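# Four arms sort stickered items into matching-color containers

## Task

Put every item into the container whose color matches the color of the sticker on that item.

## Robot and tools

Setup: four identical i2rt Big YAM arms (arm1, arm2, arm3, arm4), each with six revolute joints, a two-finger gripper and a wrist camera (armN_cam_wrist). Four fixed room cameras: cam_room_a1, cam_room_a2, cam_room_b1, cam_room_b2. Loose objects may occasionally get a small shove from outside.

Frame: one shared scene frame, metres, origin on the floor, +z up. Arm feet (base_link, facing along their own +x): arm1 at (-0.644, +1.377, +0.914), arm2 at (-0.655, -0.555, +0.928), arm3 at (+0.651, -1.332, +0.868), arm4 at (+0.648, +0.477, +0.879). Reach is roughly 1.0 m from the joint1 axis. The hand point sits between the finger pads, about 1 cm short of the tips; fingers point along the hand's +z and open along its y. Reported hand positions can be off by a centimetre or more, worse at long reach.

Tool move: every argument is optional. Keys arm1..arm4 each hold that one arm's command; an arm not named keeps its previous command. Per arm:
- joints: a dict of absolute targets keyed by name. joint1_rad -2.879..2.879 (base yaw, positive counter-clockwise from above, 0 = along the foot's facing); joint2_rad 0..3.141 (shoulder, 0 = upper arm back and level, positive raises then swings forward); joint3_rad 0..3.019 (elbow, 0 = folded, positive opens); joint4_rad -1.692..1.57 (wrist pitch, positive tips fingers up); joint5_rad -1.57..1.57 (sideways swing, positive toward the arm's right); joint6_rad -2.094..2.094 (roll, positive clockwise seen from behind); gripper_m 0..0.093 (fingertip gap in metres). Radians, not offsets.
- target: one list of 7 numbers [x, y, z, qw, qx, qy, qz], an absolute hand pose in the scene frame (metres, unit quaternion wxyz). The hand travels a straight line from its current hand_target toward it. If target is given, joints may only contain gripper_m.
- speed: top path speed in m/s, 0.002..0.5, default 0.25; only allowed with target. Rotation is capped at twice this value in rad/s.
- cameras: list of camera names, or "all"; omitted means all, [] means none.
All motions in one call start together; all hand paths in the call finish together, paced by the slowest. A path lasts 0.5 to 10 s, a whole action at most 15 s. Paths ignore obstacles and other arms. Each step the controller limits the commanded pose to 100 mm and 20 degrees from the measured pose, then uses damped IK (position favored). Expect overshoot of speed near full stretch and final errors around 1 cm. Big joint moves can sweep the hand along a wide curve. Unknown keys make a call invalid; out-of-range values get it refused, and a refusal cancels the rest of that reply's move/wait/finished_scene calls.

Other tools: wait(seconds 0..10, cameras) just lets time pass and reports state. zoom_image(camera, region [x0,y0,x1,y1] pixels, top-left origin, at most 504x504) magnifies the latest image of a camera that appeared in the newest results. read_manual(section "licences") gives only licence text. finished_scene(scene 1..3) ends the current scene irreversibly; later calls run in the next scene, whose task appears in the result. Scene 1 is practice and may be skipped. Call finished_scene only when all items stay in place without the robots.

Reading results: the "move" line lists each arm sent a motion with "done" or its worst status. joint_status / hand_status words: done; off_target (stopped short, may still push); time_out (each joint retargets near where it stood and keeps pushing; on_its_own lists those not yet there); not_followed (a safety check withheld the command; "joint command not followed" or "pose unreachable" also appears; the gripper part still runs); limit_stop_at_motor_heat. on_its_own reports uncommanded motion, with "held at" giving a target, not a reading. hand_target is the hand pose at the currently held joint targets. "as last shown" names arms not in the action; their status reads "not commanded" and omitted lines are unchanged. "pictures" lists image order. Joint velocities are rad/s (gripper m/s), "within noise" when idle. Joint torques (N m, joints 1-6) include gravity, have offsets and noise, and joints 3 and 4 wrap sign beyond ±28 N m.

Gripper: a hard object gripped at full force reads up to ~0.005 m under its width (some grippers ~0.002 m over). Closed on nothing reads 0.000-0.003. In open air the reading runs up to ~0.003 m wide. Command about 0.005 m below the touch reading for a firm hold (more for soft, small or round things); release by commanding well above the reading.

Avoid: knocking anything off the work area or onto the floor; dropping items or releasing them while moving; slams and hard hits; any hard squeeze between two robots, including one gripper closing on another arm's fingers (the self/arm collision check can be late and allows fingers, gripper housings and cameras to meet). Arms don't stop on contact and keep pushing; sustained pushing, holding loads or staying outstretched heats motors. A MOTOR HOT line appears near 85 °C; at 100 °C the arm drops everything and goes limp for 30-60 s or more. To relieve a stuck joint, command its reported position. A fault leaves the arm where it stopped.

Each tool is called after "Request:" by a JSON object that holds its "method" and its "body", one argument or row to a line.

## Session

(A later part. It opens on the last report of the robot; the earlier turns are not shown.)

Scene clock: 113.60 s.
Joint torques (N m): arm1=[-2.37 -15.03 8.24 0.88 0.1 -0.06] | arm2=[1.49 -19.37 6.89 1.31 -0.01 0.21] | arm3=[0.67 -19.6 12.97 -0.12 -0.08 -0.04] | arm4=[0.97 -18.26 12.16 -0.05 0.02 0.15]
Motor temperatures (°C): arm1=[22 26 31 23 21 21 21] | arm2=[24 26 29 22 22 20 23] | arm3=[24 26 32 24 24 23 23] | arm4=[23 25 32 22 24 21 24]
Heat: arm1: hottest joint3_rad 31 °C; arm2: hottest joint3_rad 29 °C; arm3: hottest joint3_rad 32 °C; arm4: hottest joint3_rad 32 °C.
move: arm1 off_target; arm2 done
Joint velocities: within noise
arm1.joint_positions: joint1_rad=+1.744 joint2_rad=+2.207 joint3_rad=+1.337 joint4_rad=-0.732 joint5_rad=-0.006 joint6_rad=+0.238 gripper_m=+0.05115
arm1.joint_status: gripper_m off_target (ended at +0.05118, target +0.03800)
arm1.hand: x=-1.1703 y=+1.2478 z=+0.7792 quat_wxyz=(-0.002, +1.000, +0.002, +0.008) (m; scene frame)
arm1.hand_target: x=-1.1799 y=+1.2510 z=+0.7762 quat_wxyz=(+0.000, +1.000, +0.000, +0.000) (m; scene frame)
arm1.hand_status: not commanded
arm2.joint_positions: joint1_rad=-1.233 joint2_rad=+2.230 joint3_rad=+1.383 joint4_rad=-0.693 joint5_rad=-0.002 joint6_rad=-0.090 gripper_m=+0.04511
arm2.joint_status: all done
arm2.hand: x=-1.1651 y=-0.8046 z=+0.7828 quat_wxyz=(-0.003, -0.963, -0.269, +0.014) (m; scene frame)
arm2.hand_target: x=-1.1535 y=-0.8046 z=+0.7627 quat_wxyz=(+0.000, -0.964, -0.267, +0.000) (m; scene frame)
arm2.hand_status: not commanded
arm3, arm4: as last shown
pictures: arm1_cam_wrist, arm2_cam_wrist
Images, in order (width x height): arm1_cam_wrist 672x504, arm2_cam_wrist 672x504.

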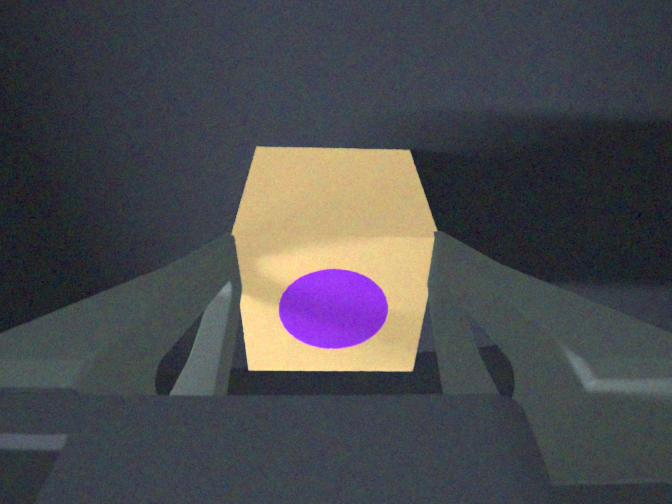

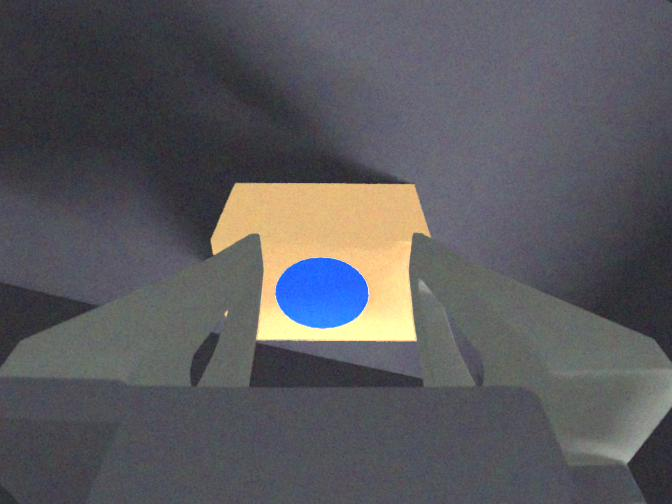

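Request:
{"method": "move", "body": {
  "arm1": {"target":[-1.18,1.251,0.95,0,1,0,0],"speed":0.15},
  "arm2": {"joints":{"gripper_m":0.093}},
  "cameras": []
}}

Request:
{"method": "move", "body": {
  "arm2": {"target":[-1.158,-0.805,0.740,0,0.964,0.267,0],"speed":0.1},
  "cameras": ["arm1_cam_wrist","arm2_cam_wrist"]
}}

Request:
{"method": "move", "body": {
  "arm2": {"joints":{"gripper_m":0.045}},
  "cameras": ["arm2_cam_wrist"]
}}

Scene clock: 120.10 s.
Joint torques (N m): arm1=[-2.2 -16.62 12.96 -0.17 0.09 0] | arm2=[1.49 -19.31 6.87 1.32 -0.01 0.19] | arm3=[0.62 -19.6 12.97 -0.09 -0.08 -0.04] | arm4=[1.26 -18.2 12.21 -0.08 0 0.19]
Motor temperatures (°C): arm1=[22 26 31 23 21 21 21] | arm2=[24 26 29 22 22 20 23] | arm3=[24 26 33 24 24 23 23] | arm4=[23 25 32 22 24 21 24]
Heat: arm1: hottest joint3_rad 31 °C; arm2: hottest joint3_rad 29 °C; arm3: hottest joint3_rad 33 °C; arm4: hottest joint3_rad 32 °C.
move: arm1 off_target; arm2 done
Joint velocities: within noise
arm1.joint_positions: joint1_rad=+1.743 joint2_rad=+1.953 joint3_rad=+1.380 joint4_rad=-1.065 joint5_rad=-0.006 joint6_rad=+0.237 gripper_m=+0.05115
arm1.joint_status: not commanded
arm1.hand: x=-1.1587 y=+1.2499 z=+0.9259 quat_wxyz=(-0.006, +1.000, +0.002, +0.025) (m; scene frame)
arm1.hand_target: x=-1.1788 y=+1.2514 z=+0.9502 quat_wxyz=(+0.000, +1.000, +0.000, +0.000) (m; scene frame)
arm1.hand_status: off_target (0.032 m and 3.0 deg from the pose sent, 0.171 m and 1.0 deg at the start)
arm2.joint_positions: joint1_rad=-1.233 joint2_rad=+2.230 joint3_rad=+1.383 joint4_rad=-0.693 joint5_rad=-0.002 joint6_rad=-0.089 gripper_m=+0.09289
arm2.joint_status: all done
arm2.hand: x=-1.1651 y=-0.8046 z=+0.7828 quat_wxyz=(-0.003, -0.963, -0.269, +0.014) (m; scene frame)
arm2.hand_target: x=-1.1535 y=-0.8046 z=+0.7627 quat_wxyz=(+0.000, -0.964, -0.267, +0.000) (m; scene frame)
arm2.hand_status: not commanded
arm3, arm4: as last shown
arm4.hand_target: x=+1.2491 y=+0.5001 z=+1.1993 quat_wxyz=(-0.066, +0.001, -0.998, -0.002) (m; scene frame)
pictures: none
No camera images: "cameras" was empty.

Scene clock: 121.07 s.
Joint torques (N m): arm1=[-3.25 -16.79 12.81 -0.1 0.05 -0.09] | arm2=[1.14 -20.01 8.28 1.22 -0.03 0.16] | arm3=[0.56 -19.66 13 -0.1 -0.08 -0.03] | arm4=[1.26 -17.85 12.1 -0.03 0 0.17]
Motor temperatures (°C): arm1=[22 26 31 23 21 21 21] | arm2=[24 26 29 22 22 20 23] | arm3=[24 26 33 24 24 23 23] | arm4=[23 25 32 22 24 21 24]
Heat: arm1: hottest joint3_rad 31 °C; arm2: hottest joint3_rad 29 °C; arm3: hottest joint3_rad 33 °C; arm4: hottest joint3_rad 32 °C.
move: arm2 off_target
Joint velocities: within noise
arm1, arm3, arm4: as last shown
arm2.joint_positions: joint1_rad=-1.233 joint2_rad=+2.285 joint3_rad=+1.383 joint4_rad=-0.664 joint5_rad=-0.002 joint6_rad=-0.089 gripper_m=+0.09289
arm2.joint_status: not commanded
arm2.hand: x=-1.1572 y=-0.8007 z=+0.7532 quat_wxyz=(+0.000, -0.963, -0.269, +0.001) (m; scene frame)
arm2.hand_target: x=-1.1576 y=-0.8048 z=+0.7402 quat_wxyz=(+0.000, -0.964, -0.267, +0.000) (m; scene frame)
arm2.hand_status: off_target (0.014 m and 0.3 deg from the pose sent, 0.043 m and 1.6 deg at the start)
pictures: arm1_cam_wrist, arm2_cam_wrist
Images, in order (width x height): arm1_cam_wrist 672x504, arm2_cam_wrist 672x504.

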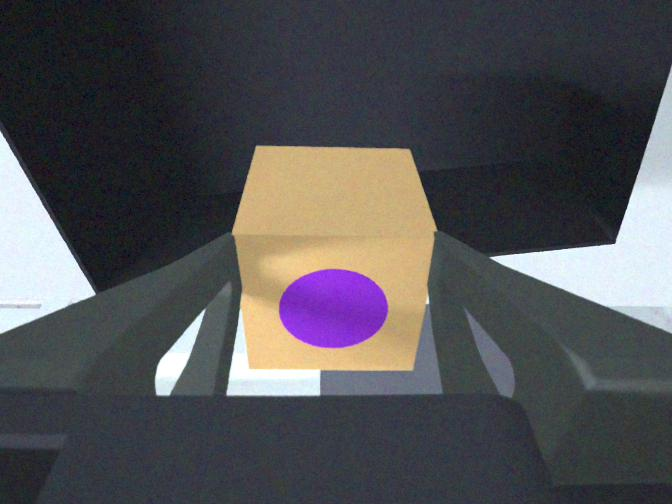

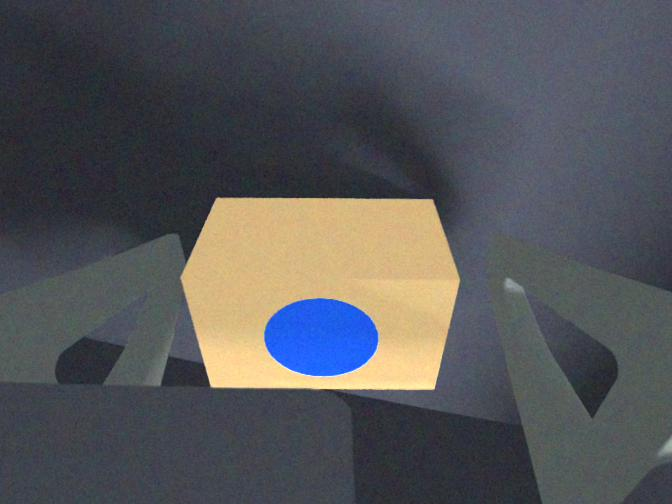

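Scene clock: 121.67 s.
Joint torques (N m): arm1=[-2.67 -16.91 12.85 -0.24 0.09 -0.1] | arm2=[1.2 -19.66 8.31 1.2 -0.07 0.16] | arm3=[0.44 -19.6 13.05 -0.09 -0.08 -0.04] | arm4=[1.49 -18.02 11.96 -0.1 0 0.16]
Motor temperatures (°C): arm1=[22 26 31 23 21 21 22] | arm2=[24 26 29 22 22 20 23] | arm3=[24 26 33 24 24 23 23] | arm4=[23 25 32 22 24 21 24]
Heat: arm1: hottest joint3_rad 31 °C; arm2: hottest joint3_rad 29 °C; arm3: hottest joint3_rad 33 °C; arm4: hottest joint3_rad 32 °C.
move: arm2 off_target
Joint velocities: within noise
arm1: as last shown
arm2.joint_positions: joint1_rad=-1.233 joint2_rad=+2.285 joint3_rad=+1.383 joint4_rad=-0.663 joint5_rad=-0.001 joint6_rad=-0.089 gripper_m=+0.06893
arm2.joint_status: gripper_m off_target (ended at +0.06896, target +0.04500)
arm2.hand: x=-1.1575 y=-0.8006 z=+0.7532 quat_wxyz=(+0.000, -0.963, -0.269, +0.002) (m; scene frame)
arm2.hand_target: x=-1.1576 y=-0.8048 z=+0.7402 quat_wxyz=(+0.000, -0.964, -0.267, +0.000) (m; scene frame)
arm2.hand_status: not commanded
arm3.joint_positions: joint1_rad=+1.690 joint2_rad=+1.858 joint3_rad=+2.081 joint4_rad=-1.699 joint5_rad=-0.011 joint6_rad=-0.008 gripper_m=+0.09398
arm3.joint_status: not commanded
arm3.hand: x=+1.2406 y=-1.3269 z=+1.1828 quat_wxyz=(-0.048, +0.004, -0.999, +0.001) (m; scene frame)
arm3.hand_target: x=+1.2487 y=-1.3299 z=+1.1993 quat_wxyz=(-0.068, +0.000, -0.998, +0.000) (m; scene frame)
arm3.hand_status: not commanded
arm4.joint_positions: joint1_rad=-1.599 joint2_rad=+1.836 joint3_rad=+2.058 joint4_rad=-1.671 joint5_rad=+0.000 joint6_rad=+0.022 gripper_m=+0.09397
arm4.joint_status: not commanded
arm4.hand: x=+1.2382 y=+0.4944 z=+1.1943 quat_wxyz=(-0.058, +0.003, -0.998, +0.000) (m; scene frame)
arm4.hand_target: x=+1.2491 y=+0.5001 z=+1.1993 quat_wxyz=(-0.066, +0.001, -0.998, -0.002) (m; scene frame)
arm4.hand_status: not commanded
pictures: arm2_cam_wrist
Images, in order (width x height): arm2_cam_wrist 672x504.

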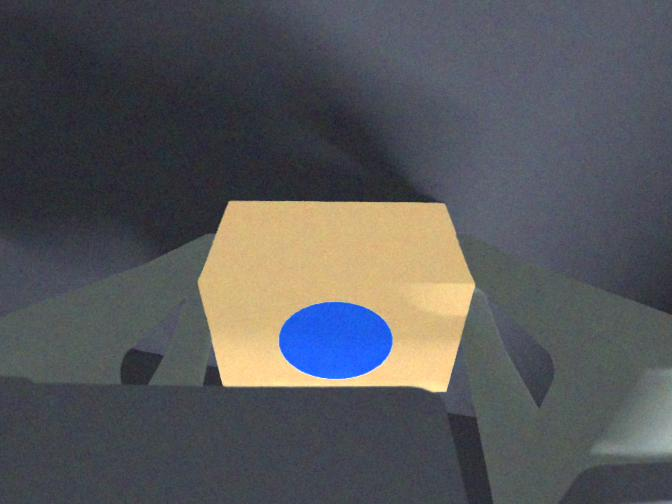

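Request:
{"method": "move", "body": {
  "arm2": {"target":[-1.15,-0.805,0.95,0,0.964,0.267,0],"speed":0.15},
  "arm4": {"joints":{"joint1_rad":0,"joint2_rad":1.2,"joint4_rad":-1.2}},
  "arm3": {"joints":{"joint1_rad":0,"joint2_rad":1.2,"joint4_rad":-1.2}},
  "cameras": ["arm2_cam_wrist","arm4_cam_wrist","arm3_cam_wrist"]
}}

Request:
{"method": "move", "body": {
  "arm4": {"joints":{"joint1_rad":0,"joint2_rad":0.55,"joint3_rad":1.55,"joint4_rad":-1.6,"joint5_rad":0,"joint6_rad":0}},
  "arm3": {"joints":{"joint1_rad":0,"joint2_rad":0.55,"joint3_rad":1.55,"joint4_rad":-1.6,"joint5_rad":0,"joint6_rad":0}},
  "cameras": ["arm4_cam_wrist","arm3_cam_wrist"]
}}

Request:
{"method": "move", "body": {
  "arm4": {"joints":{"joint1_rad":1.52}},
  "arm3": {"joints":{"joint1_rad":-1.45}},
  "cameras": ["arm4_cam_wrist","arm3_cam_wrist"]
}}

Scene clock: 154.40 s.
Joint torques (N m): arm1=[-3.14 -16.5 13.01 0.08 0.09 -0.03] | arm2=[1.49 -20.78 12.27 0.13 -0.08 0.2] | arm3=[0.85 -6.48 7.42 2.06 -0.08 -0.04] | arm4=[1.26 -7.65 7.43 1.85 0.18 0.15]
Motor temperatures (°C): arm1=[22 27 32 23 21 21 22] | arm2=[24 28 28 22 22 20 24] | arm3=[24 26 34 24 24 23 23] | arm4=[23 26 34 22 24 21 24]
Heat: arm1: hottest joint3_rad 32 °C; arm2: hottest joint2_rad 28 °C; arm3: hottest joint3_rad 34 °C; arm4: hottest joint3_rad 34 °C.
move: arm2 off_target; arm3 done; arm4 done
Joint velocities: within noise
arm1: as last shown
arm1.hand_target: x=-1.1788 y=+1.2513 z=+0.9502 quat_wxyz=(+0.000, +1.000, +0.000, +0.000) (m; scene frame)
arm2.joint_positions: joint1_rad=-1.230 joint2_rad=+1.943 joint3_rad=+1.383 joint4_rad=-1.036 joint5_rad=-0.001 joint6_rad=-0.087 gripper_m=+0.06893
arm2.joint_status: not commanded
arm2.hand: x=-1.1400 y=-0.7939 z=+0.9366 quat_wxyz=(+0.003, -0.963, -0.269, -0.013) (m; scene frame)
arm2.hand_target: x=-1.1495 y=-0.8048 z=+0.9501 quat_wxyz=(+0.000, -0.964, -0.267, +0.000) (m; scene frame)
arm2.hand_status: off_target (0.020 m and 1.6 deg from the pose sent, 0.197 m and 0.3 deg at the start)
arm3.joint_positions: joint1_rad=+0.007 joint2_rad=+1.205 joint3_rad=+2.128 joint4_rad=-1.207 joint5_rad=-0.011 joint6_rad=-0.008 gripper_m=+0.09398
arm3.joint_status: all done
arm3.hand: x=+0.6042 y=-1.7353 z=+1.6170 quat_wxyz=(-0.405, -0.590, -0.534, +0.449) (m; scene frame)
arm3.hand_target: x=+0.6023 y=-1.7308 z=+1.6238 quat_wxyz=(-0.410, -0.588, -0.528, +0.456) (m; scene frame)
arm3.hand_status: not commanded
arm4.joint_positions: joint1_rad=-0.002 joint2_rad=+1.209 joint3_rad=+2.101 joint4_rad=-1.209 joint5_rad=-0.006 joint6_rad=+0.024 gripper_m=+0.09398
arm4.joint_status: all done
arm4.hand: x=+0.6277 y=+0.9041 z=+1.6072 quat_wxyz=(-0.394, +0.582, -0.564, -0.433) (m; scene frame)
arm4.hand_target: x=+0.6278 y=+0.8975 z=+1.6166 quat_wxyz=(-0.399, +0.573, -0.562, -0.442) (m; scene frame)
arm4.hand_status: not commanded
pictures: arm2_cam_wrist, arm3_cam_wrist, arm4_cam_wrist
Images, in order (width x height): arm2_cam_wrist 672x504, arm3_cam_wrist 672x504, arm4_cam_wrist 672x504.

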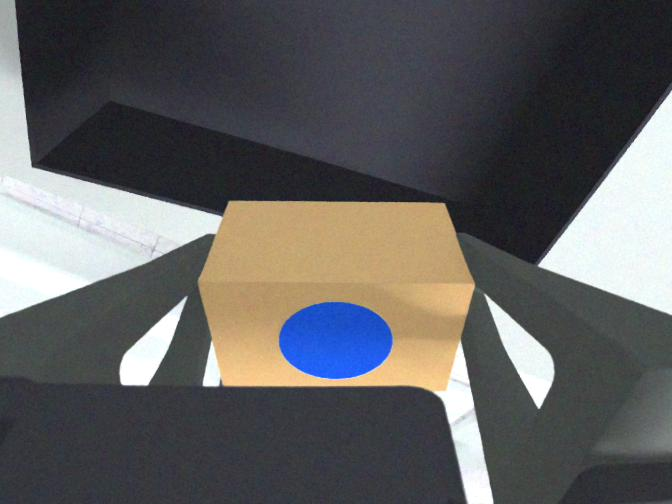

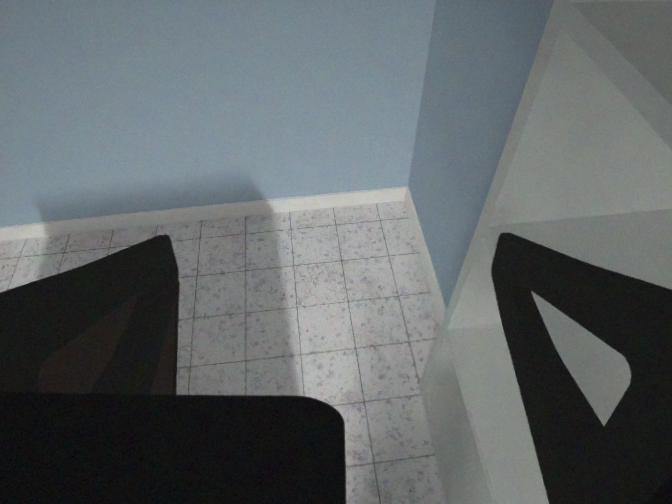

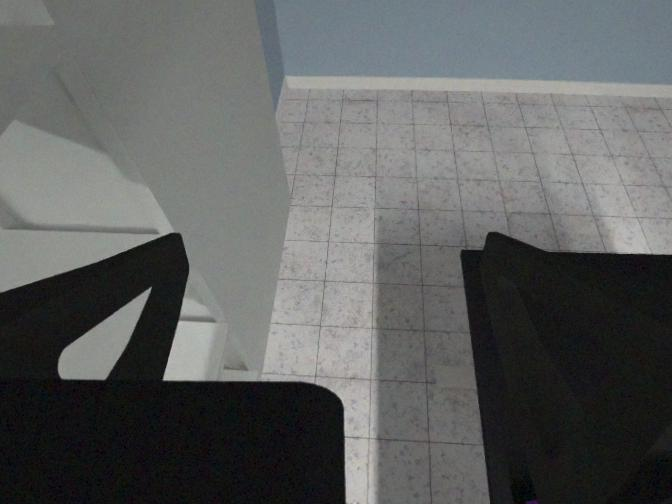

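Scene clock: 155.97 s.
Joint torques (N m): arm1=[-3.02 -16.56 12.88 -0.05 0.08 -0.06] | arm2=[1.61 -20.78 12.27 0.13 -0.07 0.2] | arm3=[0.85 4.84 5.94 1.55 0.12 0.02] | arm4=[1.08 5.36 5.82 1.05 0.19 -0.1]
Motor temperatures (°C): arm1=[22 27 32 23 21 21 22] | arm2=[24 28 28 22 22 20 24] | arm3=[24 26 34 24 24 23 23] | arm4=[23 26 34 22 24 21 24]
Heat: arm1: hottest joint3_rad 32 °C; arm2: hottest joint2_rad 28 °C; arm3: hottest joint3_rad 34 °C; arm4: hottest joint3_rad 34 °C.
move: arm3 done; arm4 done
Joint velocities: within noise
arm1, arm2: as last shown
arm3.joint_positions: joint1_rad=+0.007 joint2_rad=+0.549 joint3_rad=+1.552 joint4_rad=-1.599 joint5_rad=-0.003 joint6_rad=-0.008 gripper_m=+0.09398
arm3.joint_status: all done
arm3.hand: x=+0.6340 y=-1.4662 z=+1.4393 quat_wxyz=(-0.316, -0.655, -0.589, +0.353) (m; scene frame)
arm3.hand_target: x=+0.6326 y=-1.4665 z=+1.4383 quat_wxyz=(-0.314, -0.660, -0.584, +0.353) (m; scene frame)
arm3.hand_status: not commanded
arm4.joint_positions: joint1_rad=-0.002 joint2_rad=+0.545 joint3_rad=+1.553 joint4_rad=-1.592 joint5_rad=-0.004 joint6_rad=+0.014 gripper_m=+0.09398
arm4.joint_status: all done
arm4.hand: x=+0.6427 y=+0.6212 z=+1.4512 quat_wxyz=(-0.320, +0.636, -0.611, -0.348) (m; scene frame)
arm4.hand_target: x=+0.6429 y=+0.6230 z=+1.4477 quat_wxyz=(-0.318, +0.643, -0.609, -0.340) (m; scene frame)
arm4.hand_status: not commanded
pictures: arm3_cam_wrist, arm4_cam_wrist
Images, in order (width x height): arm3_cam_wrist 672x504, arm4_cam_wrist 672x504.

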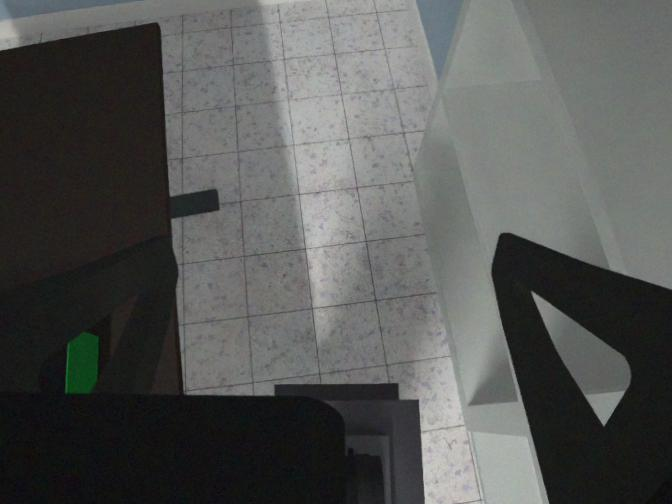

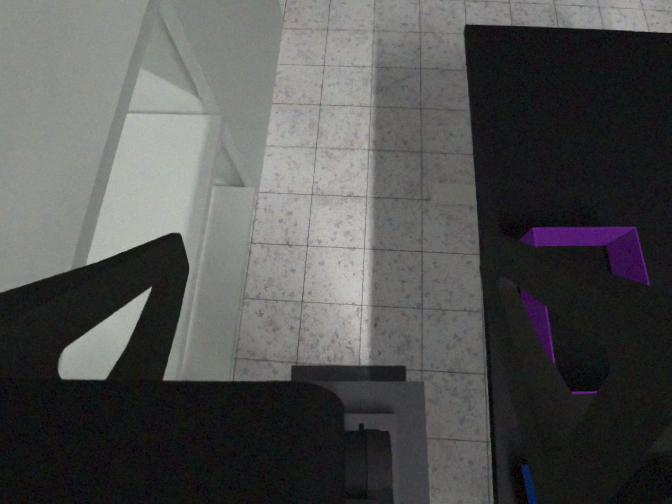

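Scene clock: 157.73 s.
Joint torques (N m): arm1=[-2.67 -17.26 12.71 -0.17 0.07 -0.03] | arm2=[1.49 -20.66 12.29 0.16 -0.08 0.21] | arm3=[0.44 4.48 6.02 1.47 0.04 0.01] | arm4=[1.14 5.07 5.64 1.05 0.09 -0.09]
Motor temperatures (°C): arm1=[22 27 32 23 21 21 22] | arm2=[24 28 29 22 22 20 24] | arm3=[24 26 33 24 24 23 23] | arm4=[23 26 34 22 24 21 24]
Heat: arm1: hottest joint3_rad 32 °C; arm2: hottest joint3_rad 29 °C; arm3: hottest joint3_rad 33 °C; arm4: hottest joint3_rad 34 °C.
move: arm3 done; arm4 done
Joint velocities: within noise
arm1, arm2: as last shown
arm3.joint_positions: joint1_rad=-1.439 joint2_rad=+0.549 joint3_rad=+1.552 joint4_rad=-1.599 joint5_rad=-0.001 joint6_rad=-0.008 gripper_m=+0.09399
arm3.joint_status: all done
arm3.hand: x=+0.5069 y=-1.3250 z=+1.4372 quat_wxyz=(-0.007, -0.884, -0.005, +0.468) (m; scene frame)
arm3.hand_target: x=+0.5065 y=-1.3234 z=+1.4362 quat_wxyz=(-0.006, -0.885, +0.003, +0.466) (m; scene frame)
arm3.hand_status: not commanded
arm4.joint_positions: joint1_rad=+1.515 joint2_rad=+0.545 joint3_rad=+1.553 joint4_rad=-1.592 joint5_rad=-0.001 joint6_rad=+0.013 gripper_m=+0.09400
arm4.joint_status: all done
arm4.hand: x=+0.5084 y=+0.4796 z=+1.4523 quat_wxyz=(+0.005, +0.880, -0.006, -0.476) (m; scene frame)
arm4.hand_target: x=+0.5067 y=+0.4790 z=+1.4488 quat_wxyz=(+0.003, +0.883, +0.002, -0.469) (m; scene frame)
arm4.hand_status: not commanded
pictures: arm3_cam_wrist, arm4_cam_wrist
Images, in order (width x height): arm3_cam_wrist 672x504, arm4_cam_wrist 672x504.

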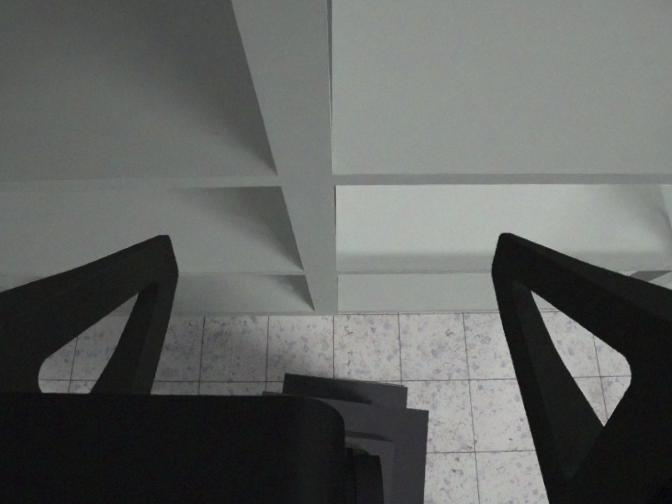

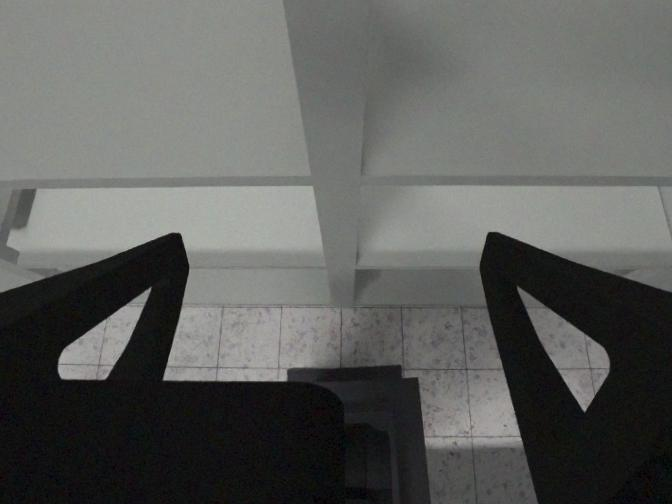

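Request:
{"method": "move", "body": {
  "arm4": {"joints":{"joint4_rad":-0.7}},
  "arm3": {"joints":{"joint4_rad":-0.7}},
  "cameras": ["arm4_cam_wrist","arm3_cam_wrist","cam_room_a2","cam_room_b2","cam_room_a1"]
}}

Scene clock: 180.23 s.
Joint torques (N m): arm1=[-2.9 -17.08 12.79 -0.17 0.07 -0.05] | arm2=[1.49 -20.72 12.3 0.13 -0.08 0.2] | arm3=[0.44 4.54 5.96 2.28 0.02 0.02] | arm4=[0.85 5.19 5.67 1.98 0.12 -0.08]
Motor temperatures (°C): arm1=[22 28 33 23 21 21 22] | arm2=[24 28 30 22 22 20 24] | arm3=[24 26 30 24 24 23 23] | arm4=[23 24 32 22 24 21 24]
Heat: arm1: hottest joint3_rad 33 °C; arm2: hottest joint3_rad 30 °C; arm3: hottest joint3_rad 30 °C; arm4: hottest joint3_rad 32 °C.
move: arm3 done; arm4 done
Joint velocities: within noise
arm1, arm2: as last shown
arm3.joint_positions: joint1_rad=-1.439 joint2_rad=+0.549 joint3_rad=+1.552 joint4_rad=-0.717 joint5_rad=-0.001 joint6_rad=-0.008 gripper_m=+0.09399
arm3.joint_status: all done
arm3.hand: x=+0.4740 y=-1.3225 z=+1.6445 quat_wxyz=(-0.006, -0.600, +0.000, +0.800) (m; scene frame)
arm3.hand_target: x=+0.4741 y=-1.3205 z=+1.6476 quat_wxyz=(-0.004, -0.594, +0.005, +0.804) (m; scene frame)
arm3.hand_status: not commanded
arm4.joint_positions: joint1_rad=+1.515 joint2_rad=+0.545 joint3_rad=+1.552 joint4_rad=-0.718 joint5_rad=-0.001 joint6_rad=+0.013 gripper_m=+0.09400
arm4.joint_status: all done
arm4.hand: x=+0.4783 y=+0.4803 z=+1.6577 quat_wxyz=(+0.007, +0.596, -0.005, -0.803) (m; scene frame)
arm4.hand_target: x=+0.4756 y=+0.4795 z=+1.6604 quat_wxyz=(+0.003, +0.592, +0.000, -0.806) (m; scene frame)
arm4.hand_status: not commanded
pictures: arm3_cam_wrist, arm4_cam_wrist, cam_room_a1, cam_room_a2, cam_room_b2
Images, in order (width x height): arm3_cam_wrist 672x504, arm4_cam_wrist 672x504, cam_room_a1 672x504, cam_room_a2 672x504, cam_room_b2 672x504.

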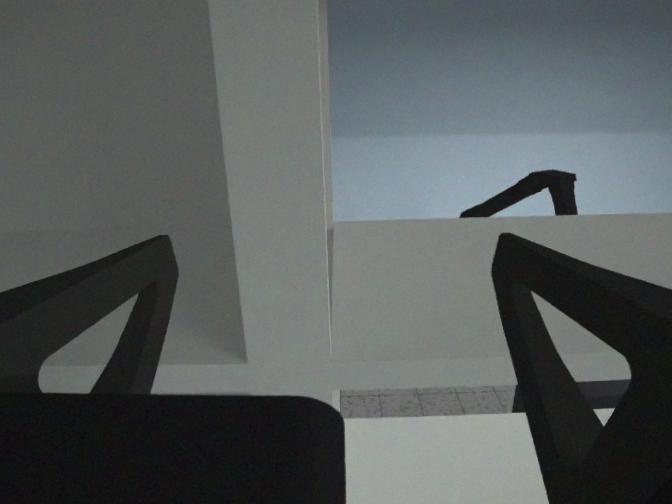

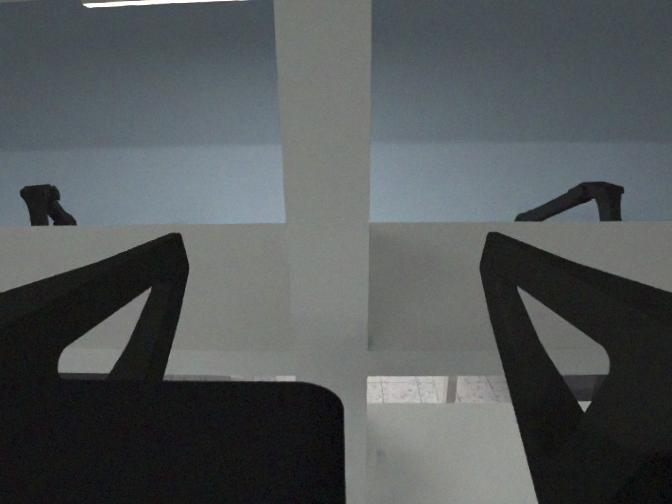

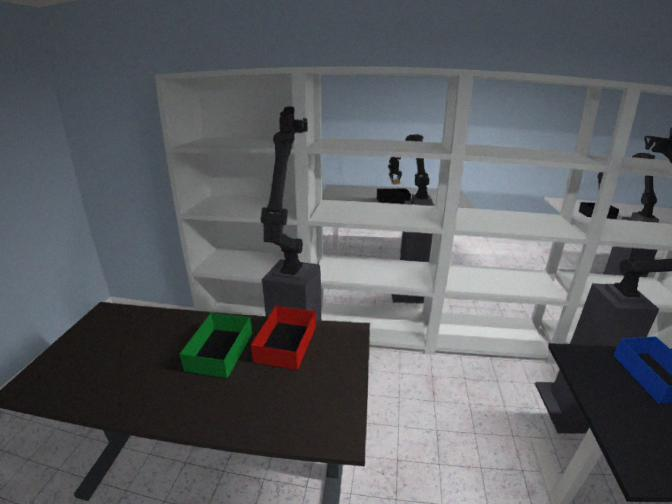

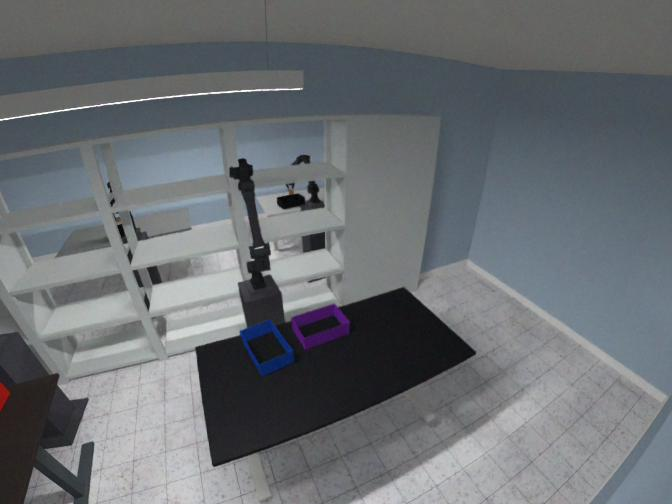

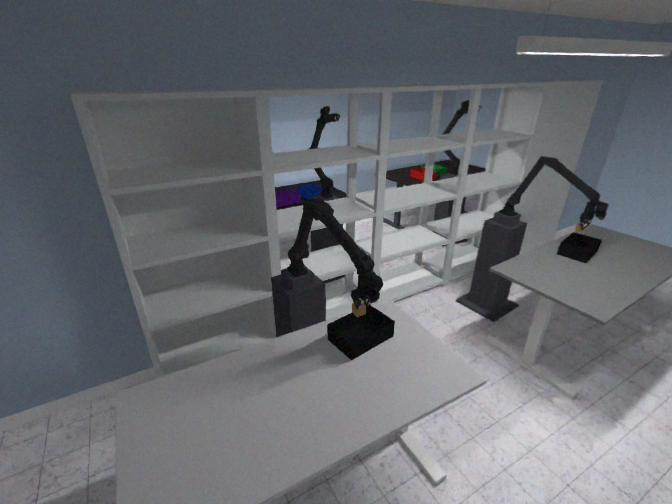

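Request:
{"method": "move", "body": {
  "arm1": {"target":[-1.13,1.57,0.95,0,1,0,0],"speed":0.25},
  "arm2": {"target":[-1.13,-0.50,0.95,0,1,0,0],"speed":0.25},
  "cameras": ["arm1_cam_wrist","arm2_cam_wrist","cam_room_b1","cam_room_b2"]
}}

Scene clock: 219.47 s.
Joint torques (N m): arm1=[-0.91 -14.04 12.56 0.32 -0.07 -0.09] | arm2=[1.32 -18.84 8.16 1.1 -0.08 -0.07] | arm3=[0.44 4.54 5.93 2.24 0.02 0.01] | arm4=[1.14 5.36 5.64 1.88 0.11 -0.07]
Motor temperatures (°C): arm1=[22 28 33 23 21 21 23] | arm2=[24 29 31 22 22 20 25] | arm3=[24 25 28 24 24 23 23] | arm4=[23 23 29 22 24 21 24]
Heat: arm1: hottest joint3_rad 33 °C; arm2: hottest joint3_rad 31 °C; arm3: hottest joint3_rad 28 °C; arm4: hottest joint3_rad 29 °C.
move: arm1 off_target; arm2 done
Joint velocities: within noise
arm1.joint_positions: joint1_rad=+1.117 joint2_rad=+1.879 joint3_rad=+1.285 joint4_rad=-1.040 joint5_rad=+0.005 joint6_rad=-0.367 gripper_m=+0.05115
arm1.joint_status: not commanded
arm1.hand: x=-1.1086 y=+1.5670 z=+0.9333 quat_wxyz=(+0.008, +1.000, -0.009, +0.022) (m; scene frame)
arm1.hand_target: x=-1.1291 y=+1.5697 z=+0.9503 quat_wxyz=(+0.000, +1.000, +0.000, +0.000) (m; scene frame)
arm1.hand_status: off_target (0.027 m and 2.9 deg from the pose sent, 0.322 m and 3.0 deg at the start)
arm2.joint_positions: joint1_rad=-1.812 joint2_rad=+1.788 joint3_rad=+1.174 joint4_rad=-0.969 joint5_rad=-0.002 joint6_rad=-0.102 gripper_m=+0.06893
arm2.joint_status: not commanded
arm2.hand: x=-1.1302 y=-0.4960 z=+0.9471 quat_wxyz=(+0.000, -1.000, +0.011, -0.007) (m; scene frame)
arm2.hand_target: x=-1.1300 y=-0.5000 z=+0.9500 quat_wxyz=(+0.000, -1.000, +0.000, +0.000) (m; scene frame)
arm2.hand_status: done (0.005 m and 1.5 deg from the pose sent, 0.294 m and 31.2 deg at the start)
arm3, arm4: as last shown
arm3.hand: x=+0.4740 y=-1.3225 z=+1.6446 quat_wxyz=(-0.006, -0.600, +0.000, +0.800) (m; scene frame)
arm3.hand_target: x=+0.4742 y=-1.3205 z=+1.6476 quat_wxyz=(-0.004, -0.594, +0.005, +0.805) (m; scene frame)
arm4.hand: x=+0.4784 y=+0.4803 z=+1.6578 quat_wxyz=(+0.007, +0.596, -0.005, -0.803) (m; scene frame)
pictures: arm1_cam_wrist, arm2_cam_wrist, cam_room_b1, cam_room_b2
Images, in order (width x height): arm1_cam_wrist 672x504, arm2_cam_wrist 672x504, cam_room_b1 672x504, cam_room_b2 672x504.

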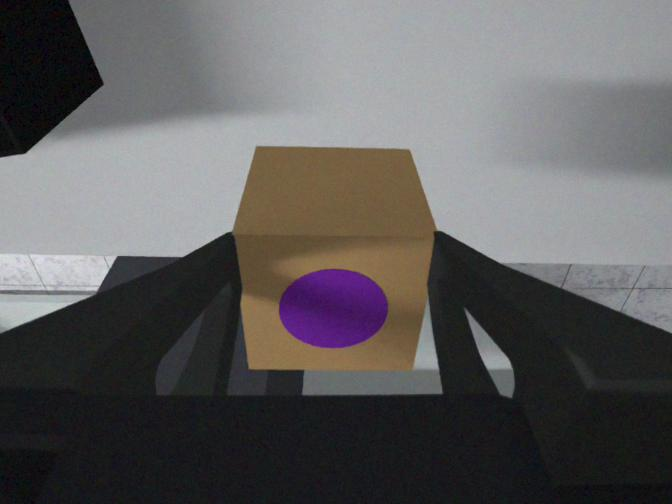

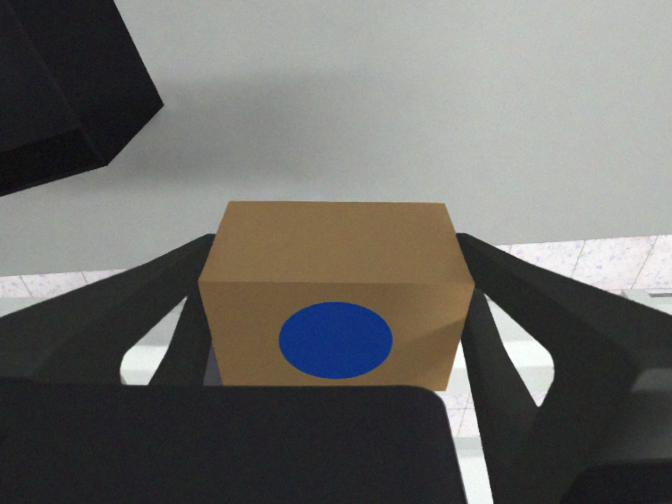

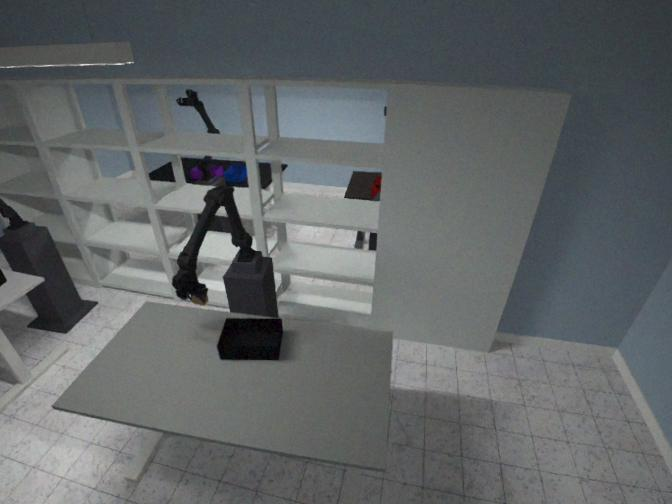

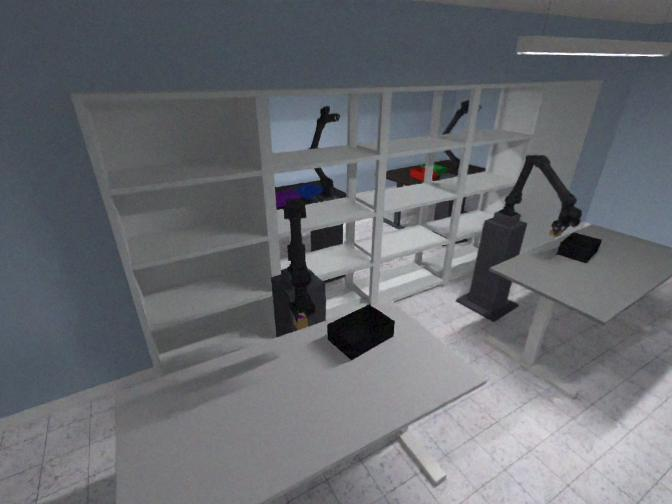

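Request:
{"method": "move", "body": {
  "arm1": {"target":[-1.175,1.573,0.84,0,1,0,0],"speed":0.2},
  "arm2": {"target":[-1.165,-0.504,0.82,0,1,0,0],"speed":0.2},
  "cameras": []
}}

Request:
{"method": "move", "body": {
  "arm1": {"target":[-1.175,1.573,0.79,0,1,0,0],"speed":0.06},
  "arm2": {"target":[-1.165,-0.504,0.76,0,1,0,0],"speed":0.06}
}}

Scene clock: 225.13 s.
Joint torques (N m): arm1=[-0.44 -16.44 11.78 0.79 -0.03 0.11] | arm2=[1.26 -18.73 9.88 1.07 -0.1 0.09] | arm3=[0.5 4.6 5.96 2.25 0.02 0.01] | arm4=[0.85 5.48 5.63 2.06 0.13 -0.08]
Motor temperatures (°C): arm1=[22 28 33 23 21 21 23] | arm2=[24 28 31 22 22 20 25] | arm3=[24 25 27 24 24 23 23] | arm4=[23 23 29 22 24 21 24]
Heat: arm1: hottest joint3_rad 33 °C; arm2: hottest joint3_rad 31 °C; arm3: hottest joint3_rad 27 °C; arm4: hottest joint3_rad 29 °C.
move: arm1 off_target; arm2 off_target
Joint velocities: within noise
arm1.joint_positions: joint1_rad=+1.141 joint2_rad=+2.130 joint3_rad=+1.363 joint4_rad=-0.878 joint5_rad=+0.004 joint6_rad=-0.360 gripper_m=+0.05115
arm1.joint_status: not commanded
arm1.hand: x=-1.1472 y=+1.5683 z=+0.8274 quat_wxyz=(+0.010, +1.000, -0.001, +0.028) (m; scene frame)
arm1.hand_target: x=-1.1741 y=+1.5724 z=+0.8409 quat_wxyz=(+0.000, +1.000, +0.000, +0.000) (m; scene frame)
arm1.hand_status: off_target (0.031 m and 3.4 deg from the pose sent, 0.115 m and 2.9 deg at the start)
arm2.joint_positions: joint1_rad=-1.796 joint2_rad=+2.062 joint3_rad=+1.174 joint4_rad=-0.717 joint5_rad=-0.002 joint6_rad=-0.102 gripper_m=+0.06893
arm2.joint_status: not commanded
arm2.hand: x=-1.1452 y=-0.5014 z=+0.8177 quat_wxyz=(-0.001, -1.000, +0.003, -0.018) (m; scene frame)
arm2.hand_target: x=-1.1644 y=-0.5041 z=+0.8205 quat_wxyz=(+0.000, -1.000, +0.000, +0.000) (m; scene frame)
arm2.hand_status: off_target (0.020 m and 2.0 deg from the pose sent, 0.132 m and 1.5 deg at the start)
arm3, arm4: as last shown
pictures: none
No camera images: "cameras" was empty.

Scene clock: 226.63 s.
Joint torques (N m): arm1=[-0.21 -16.03 10.81 0.79 -0.03 0.11] | arm2=[1.32 -17.49 9.14 1.18 -0.09 0.11] | arm3=[0.32 4.48 5.98 2.21 0.03 0.02] | arm4=[1.08 5.13 5.6 1.95 0.13 -0.07]
Motor temperatures (°C): arm1=[22 28 33 23 21 21 23] | arm2=[24 28 31 22 22 20 25] | arm3=[24 25 27 24 24 23 23] | arm4=[23 23 29 22 24 21 24]
Heat: arm1: hottest joint3_rad 33 °C; arm2: hottest joint3_rad 31 °C; arm3: hottest joint3_rad 27 °C; arm4: hottest joint3_rad 29 °C.
move: arm1 off_target; arm2 off_target
Joint velocities: within noise
arm1.joint_positions: joint1_rad=+1.141 joint2_rad=+2.210 joint3_rad=+1.363 joint4_rad=-0.785 joint5_rad=+0.003 joint6_rad=-0.360 gripper_m=+0.05115
arm1.joint_status: not commanded
arm1.hand: x=-1.1508 y=+1.5695 z=+0.7847 quat_wxyz=(+0.008, +1.000, -0.001, +0.021) (m; scene frame)
arm1.hand_target: x=-1.1744 y=+1.5725 z=+0.7909 quat_wxyz=(+0.000, +1.000, +0.000, +0.000) (m; scene frame)
arm1.hand_status: off_target (0.025 m and 2.6 deg from the pose sent, 0.047 m and 3.4 deg at the start)
arm2.joint_positions: joint1_rad=-1.796 joint2_rad=+2.171 joint3_rad=+1.181 joint4_rad=-0.600 joint5_rad=-0.002 joint6_rad=-0.102 gripper_m=+0.06893
arm2.joint_status: not commanded
arm2.hand: x=-1.1484 y=-0.5009 z=+0.7668 quat_wxyz=(-0.001, -1.000, +0.003, -0.010) (m; scene frame)
arm2.hand_target: x=-1.1645 y=-0.5041 z=+0.7606 quat_wxyz=(+0.000, -1.000, +0.000, +0.000) (m; scene frame)
arm2.hand_status: off_target (0.018 m and 1.2 deg from the pose sent, 0.061 m and 2.0 deg at the start)
arm3, arm4: as last shown
pictures: arm1_cam_wrist, arm2_cam_wrist, arm3_cam_wrist, arm4_cam_wrist, cam_room_a1, cam_room_a2, cam_room_b1, cam_room_b2
Images, in order (width x height): arm1_cam_wrist 672x504, arm2_cam_wrist 672x504, arm3_cam_wrist 672x504, arm4_cam_wrist 672x504, cam_room_a1 672x504, cam_room_a2 672x504, cam_room_b1 672x504, cam_room_b2 672x504.

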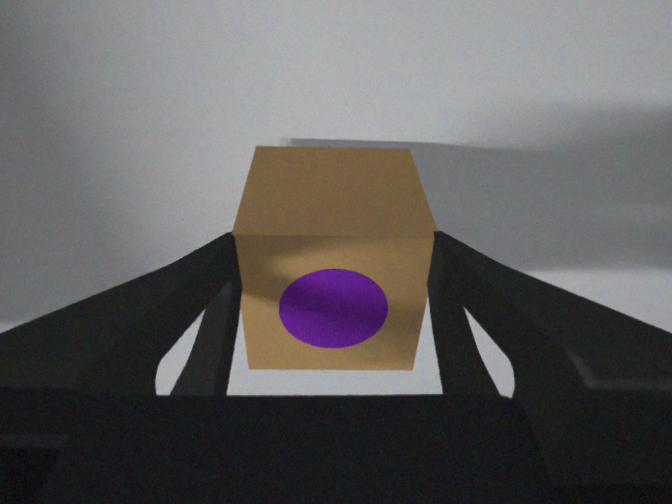

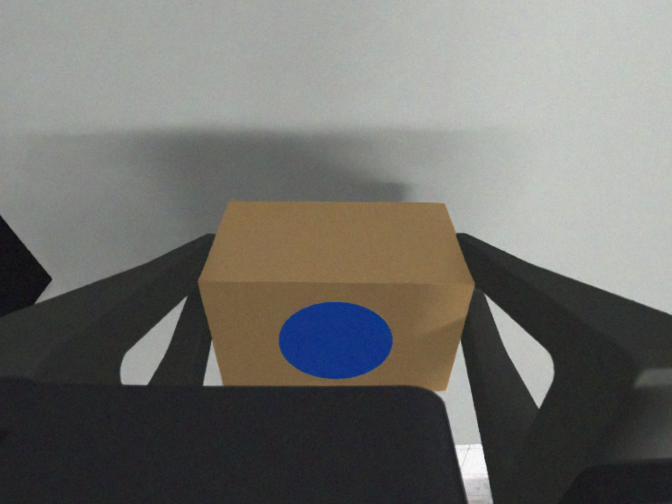

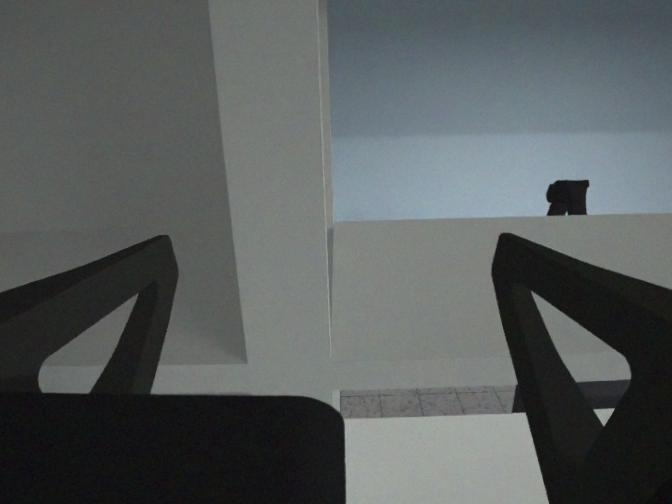

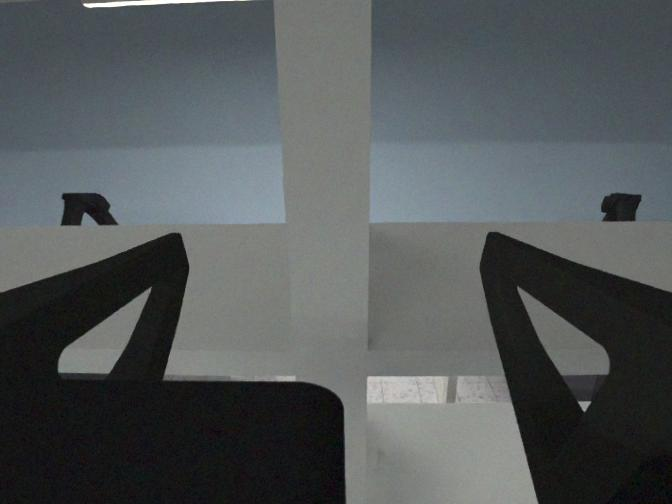

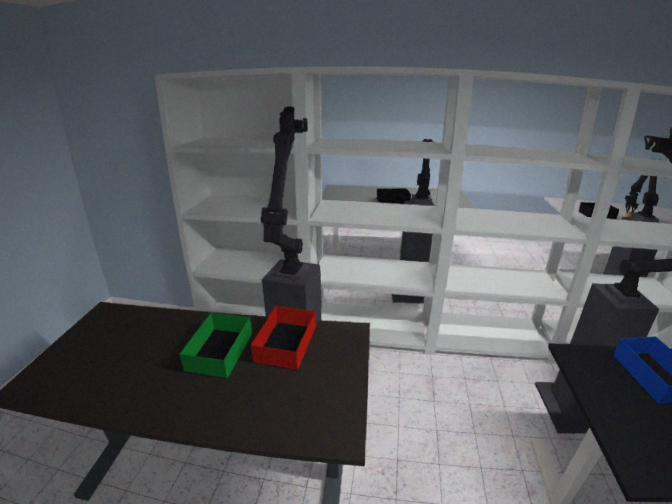

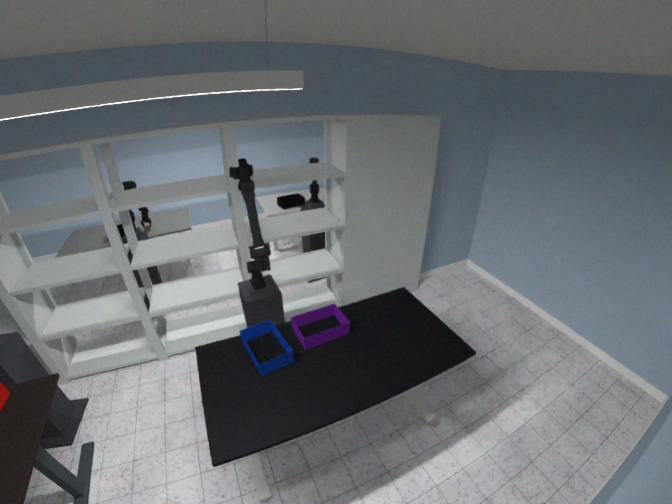

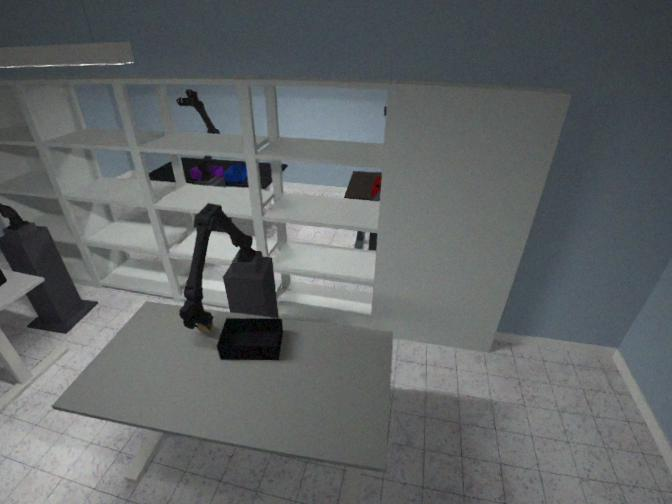

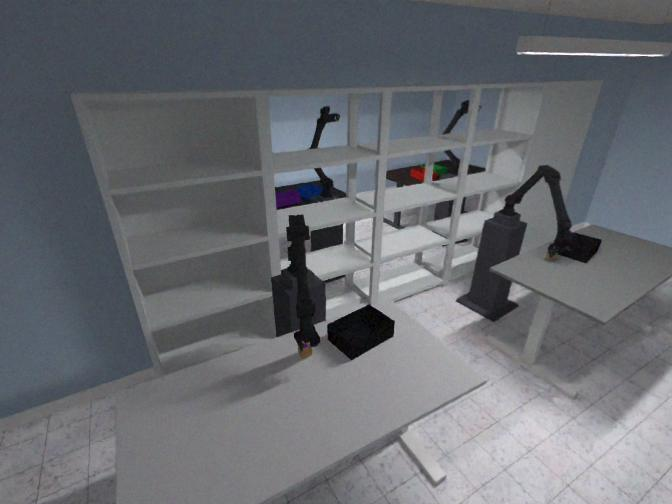

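Request:
{"method": "move", "body": {
  "arm1": {"target":[-1.175,1.573,0.775,0,1,0,0],"speed":0.04},
  "arm2": {"target":[-1.165,-0.504,0.745,0,1,0,0],"speed":0.04},
  "cameras": ["arm1_cam_wrist","arm2_cam_wrist"]
}}

Scene clock: 230.20 s.
Joint torques (N m): arm1=[-1.08 -14.8 10.41 0.92 -0.06 0.1] | arm2=[1.44 -17.61 8.98 1.18 -0.08 0.1] | arm3=[0.5 4.6 5.97 2.24 0.03 0.02] | arm4=[1.14 5.77 5.64 1.94 0.09 -0.05]
Motor temperatures (°C): arm1=[22 28 33 23 21 21 23] | arm2=[24 28 31 22 22 20 25] | arm3=[24 25 27 24 24 23 23] | arm4=[23 23 28 22 24 21 24]
Heat: arm1: hottest joint3_rad 33 °C; arm2: hottest joint3_rad 31 °C; arm3: hottest joint3_rad 27 °C; arm4: hottest joint3_rad 28 °C.
move: arm1 off_target; arm2 off_target
Joint velocities: within noise
arm1.joint_positions: joint1_rad=+1.141 joint2_rad=+2.228 joint3_rad=+1.368 joint4_rad=-0.760 joint5_rad=+0.004 joint6_rad=-0.359 gripper_m=+0.05115
arm1.joint_status: not commanded
arm1.hand: x=-1.1545 y=+1.5709 z=+0.7764 quat_wxyz=(+0.006, +1.000, -0.001, +0.016) (m; scene frame)
arm1.hand_target: x=-1.1744 y=+1.5726 z=+0.7757 quat_wxyz=(+0.000, +1.000, +0.000, +0.000) (m; scene frame)
arm1.hand_status: off_target (0.021 m and 1.9 deg from the pose sent, 0.026 m and 2.6 deg at the start)
arm2.joint_positions: joint1_rad=-1.796 joint2_rad=+2.203 joint3_rad=+1.188 joint4_rad=-0.573 joint5_rad=-0.002 joint6_rad=-0.102 gripper_m=+0.06893
arm2.joint_status: not commanded
arm2.hand: x=-1.1494 y=-0.5008 z=+0.7529 quat_wxyz=(+0.000, -1.000, +0.003, -0.009) (m; scene frame)
arm2.hand_target: x=-1.1643 y=-0.5041 z=+0.7454 quat_wxyz=(+0.000, -1.000, +0.000, +0.000) (m; scene frame)
arm2.hand_status: off_target (0.018 m and 1.1 deg from the pose sent, 0.028 m and 1.3 deg at the start)
arm3, arm4: as last shown
pictures: arm1_cam_wrist, arm2_cam_wrist
Images, in order (width x height): arm1_cam_wrist 672x504, arm2_cam_wrist 672x504.

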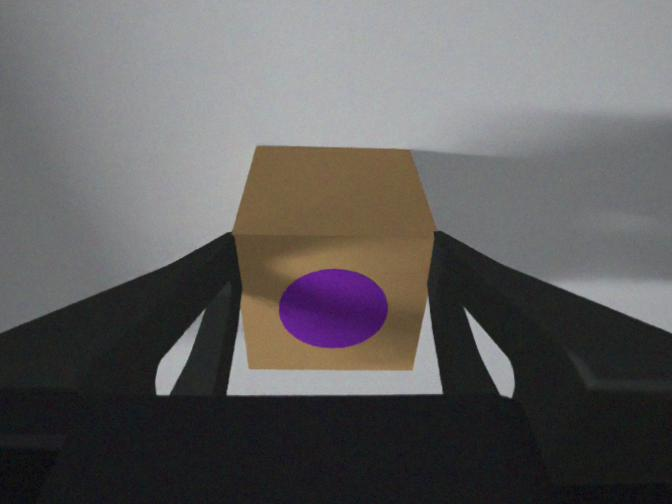

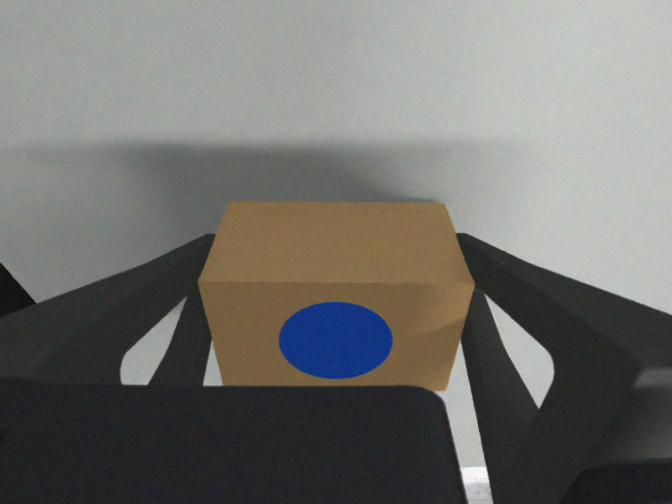

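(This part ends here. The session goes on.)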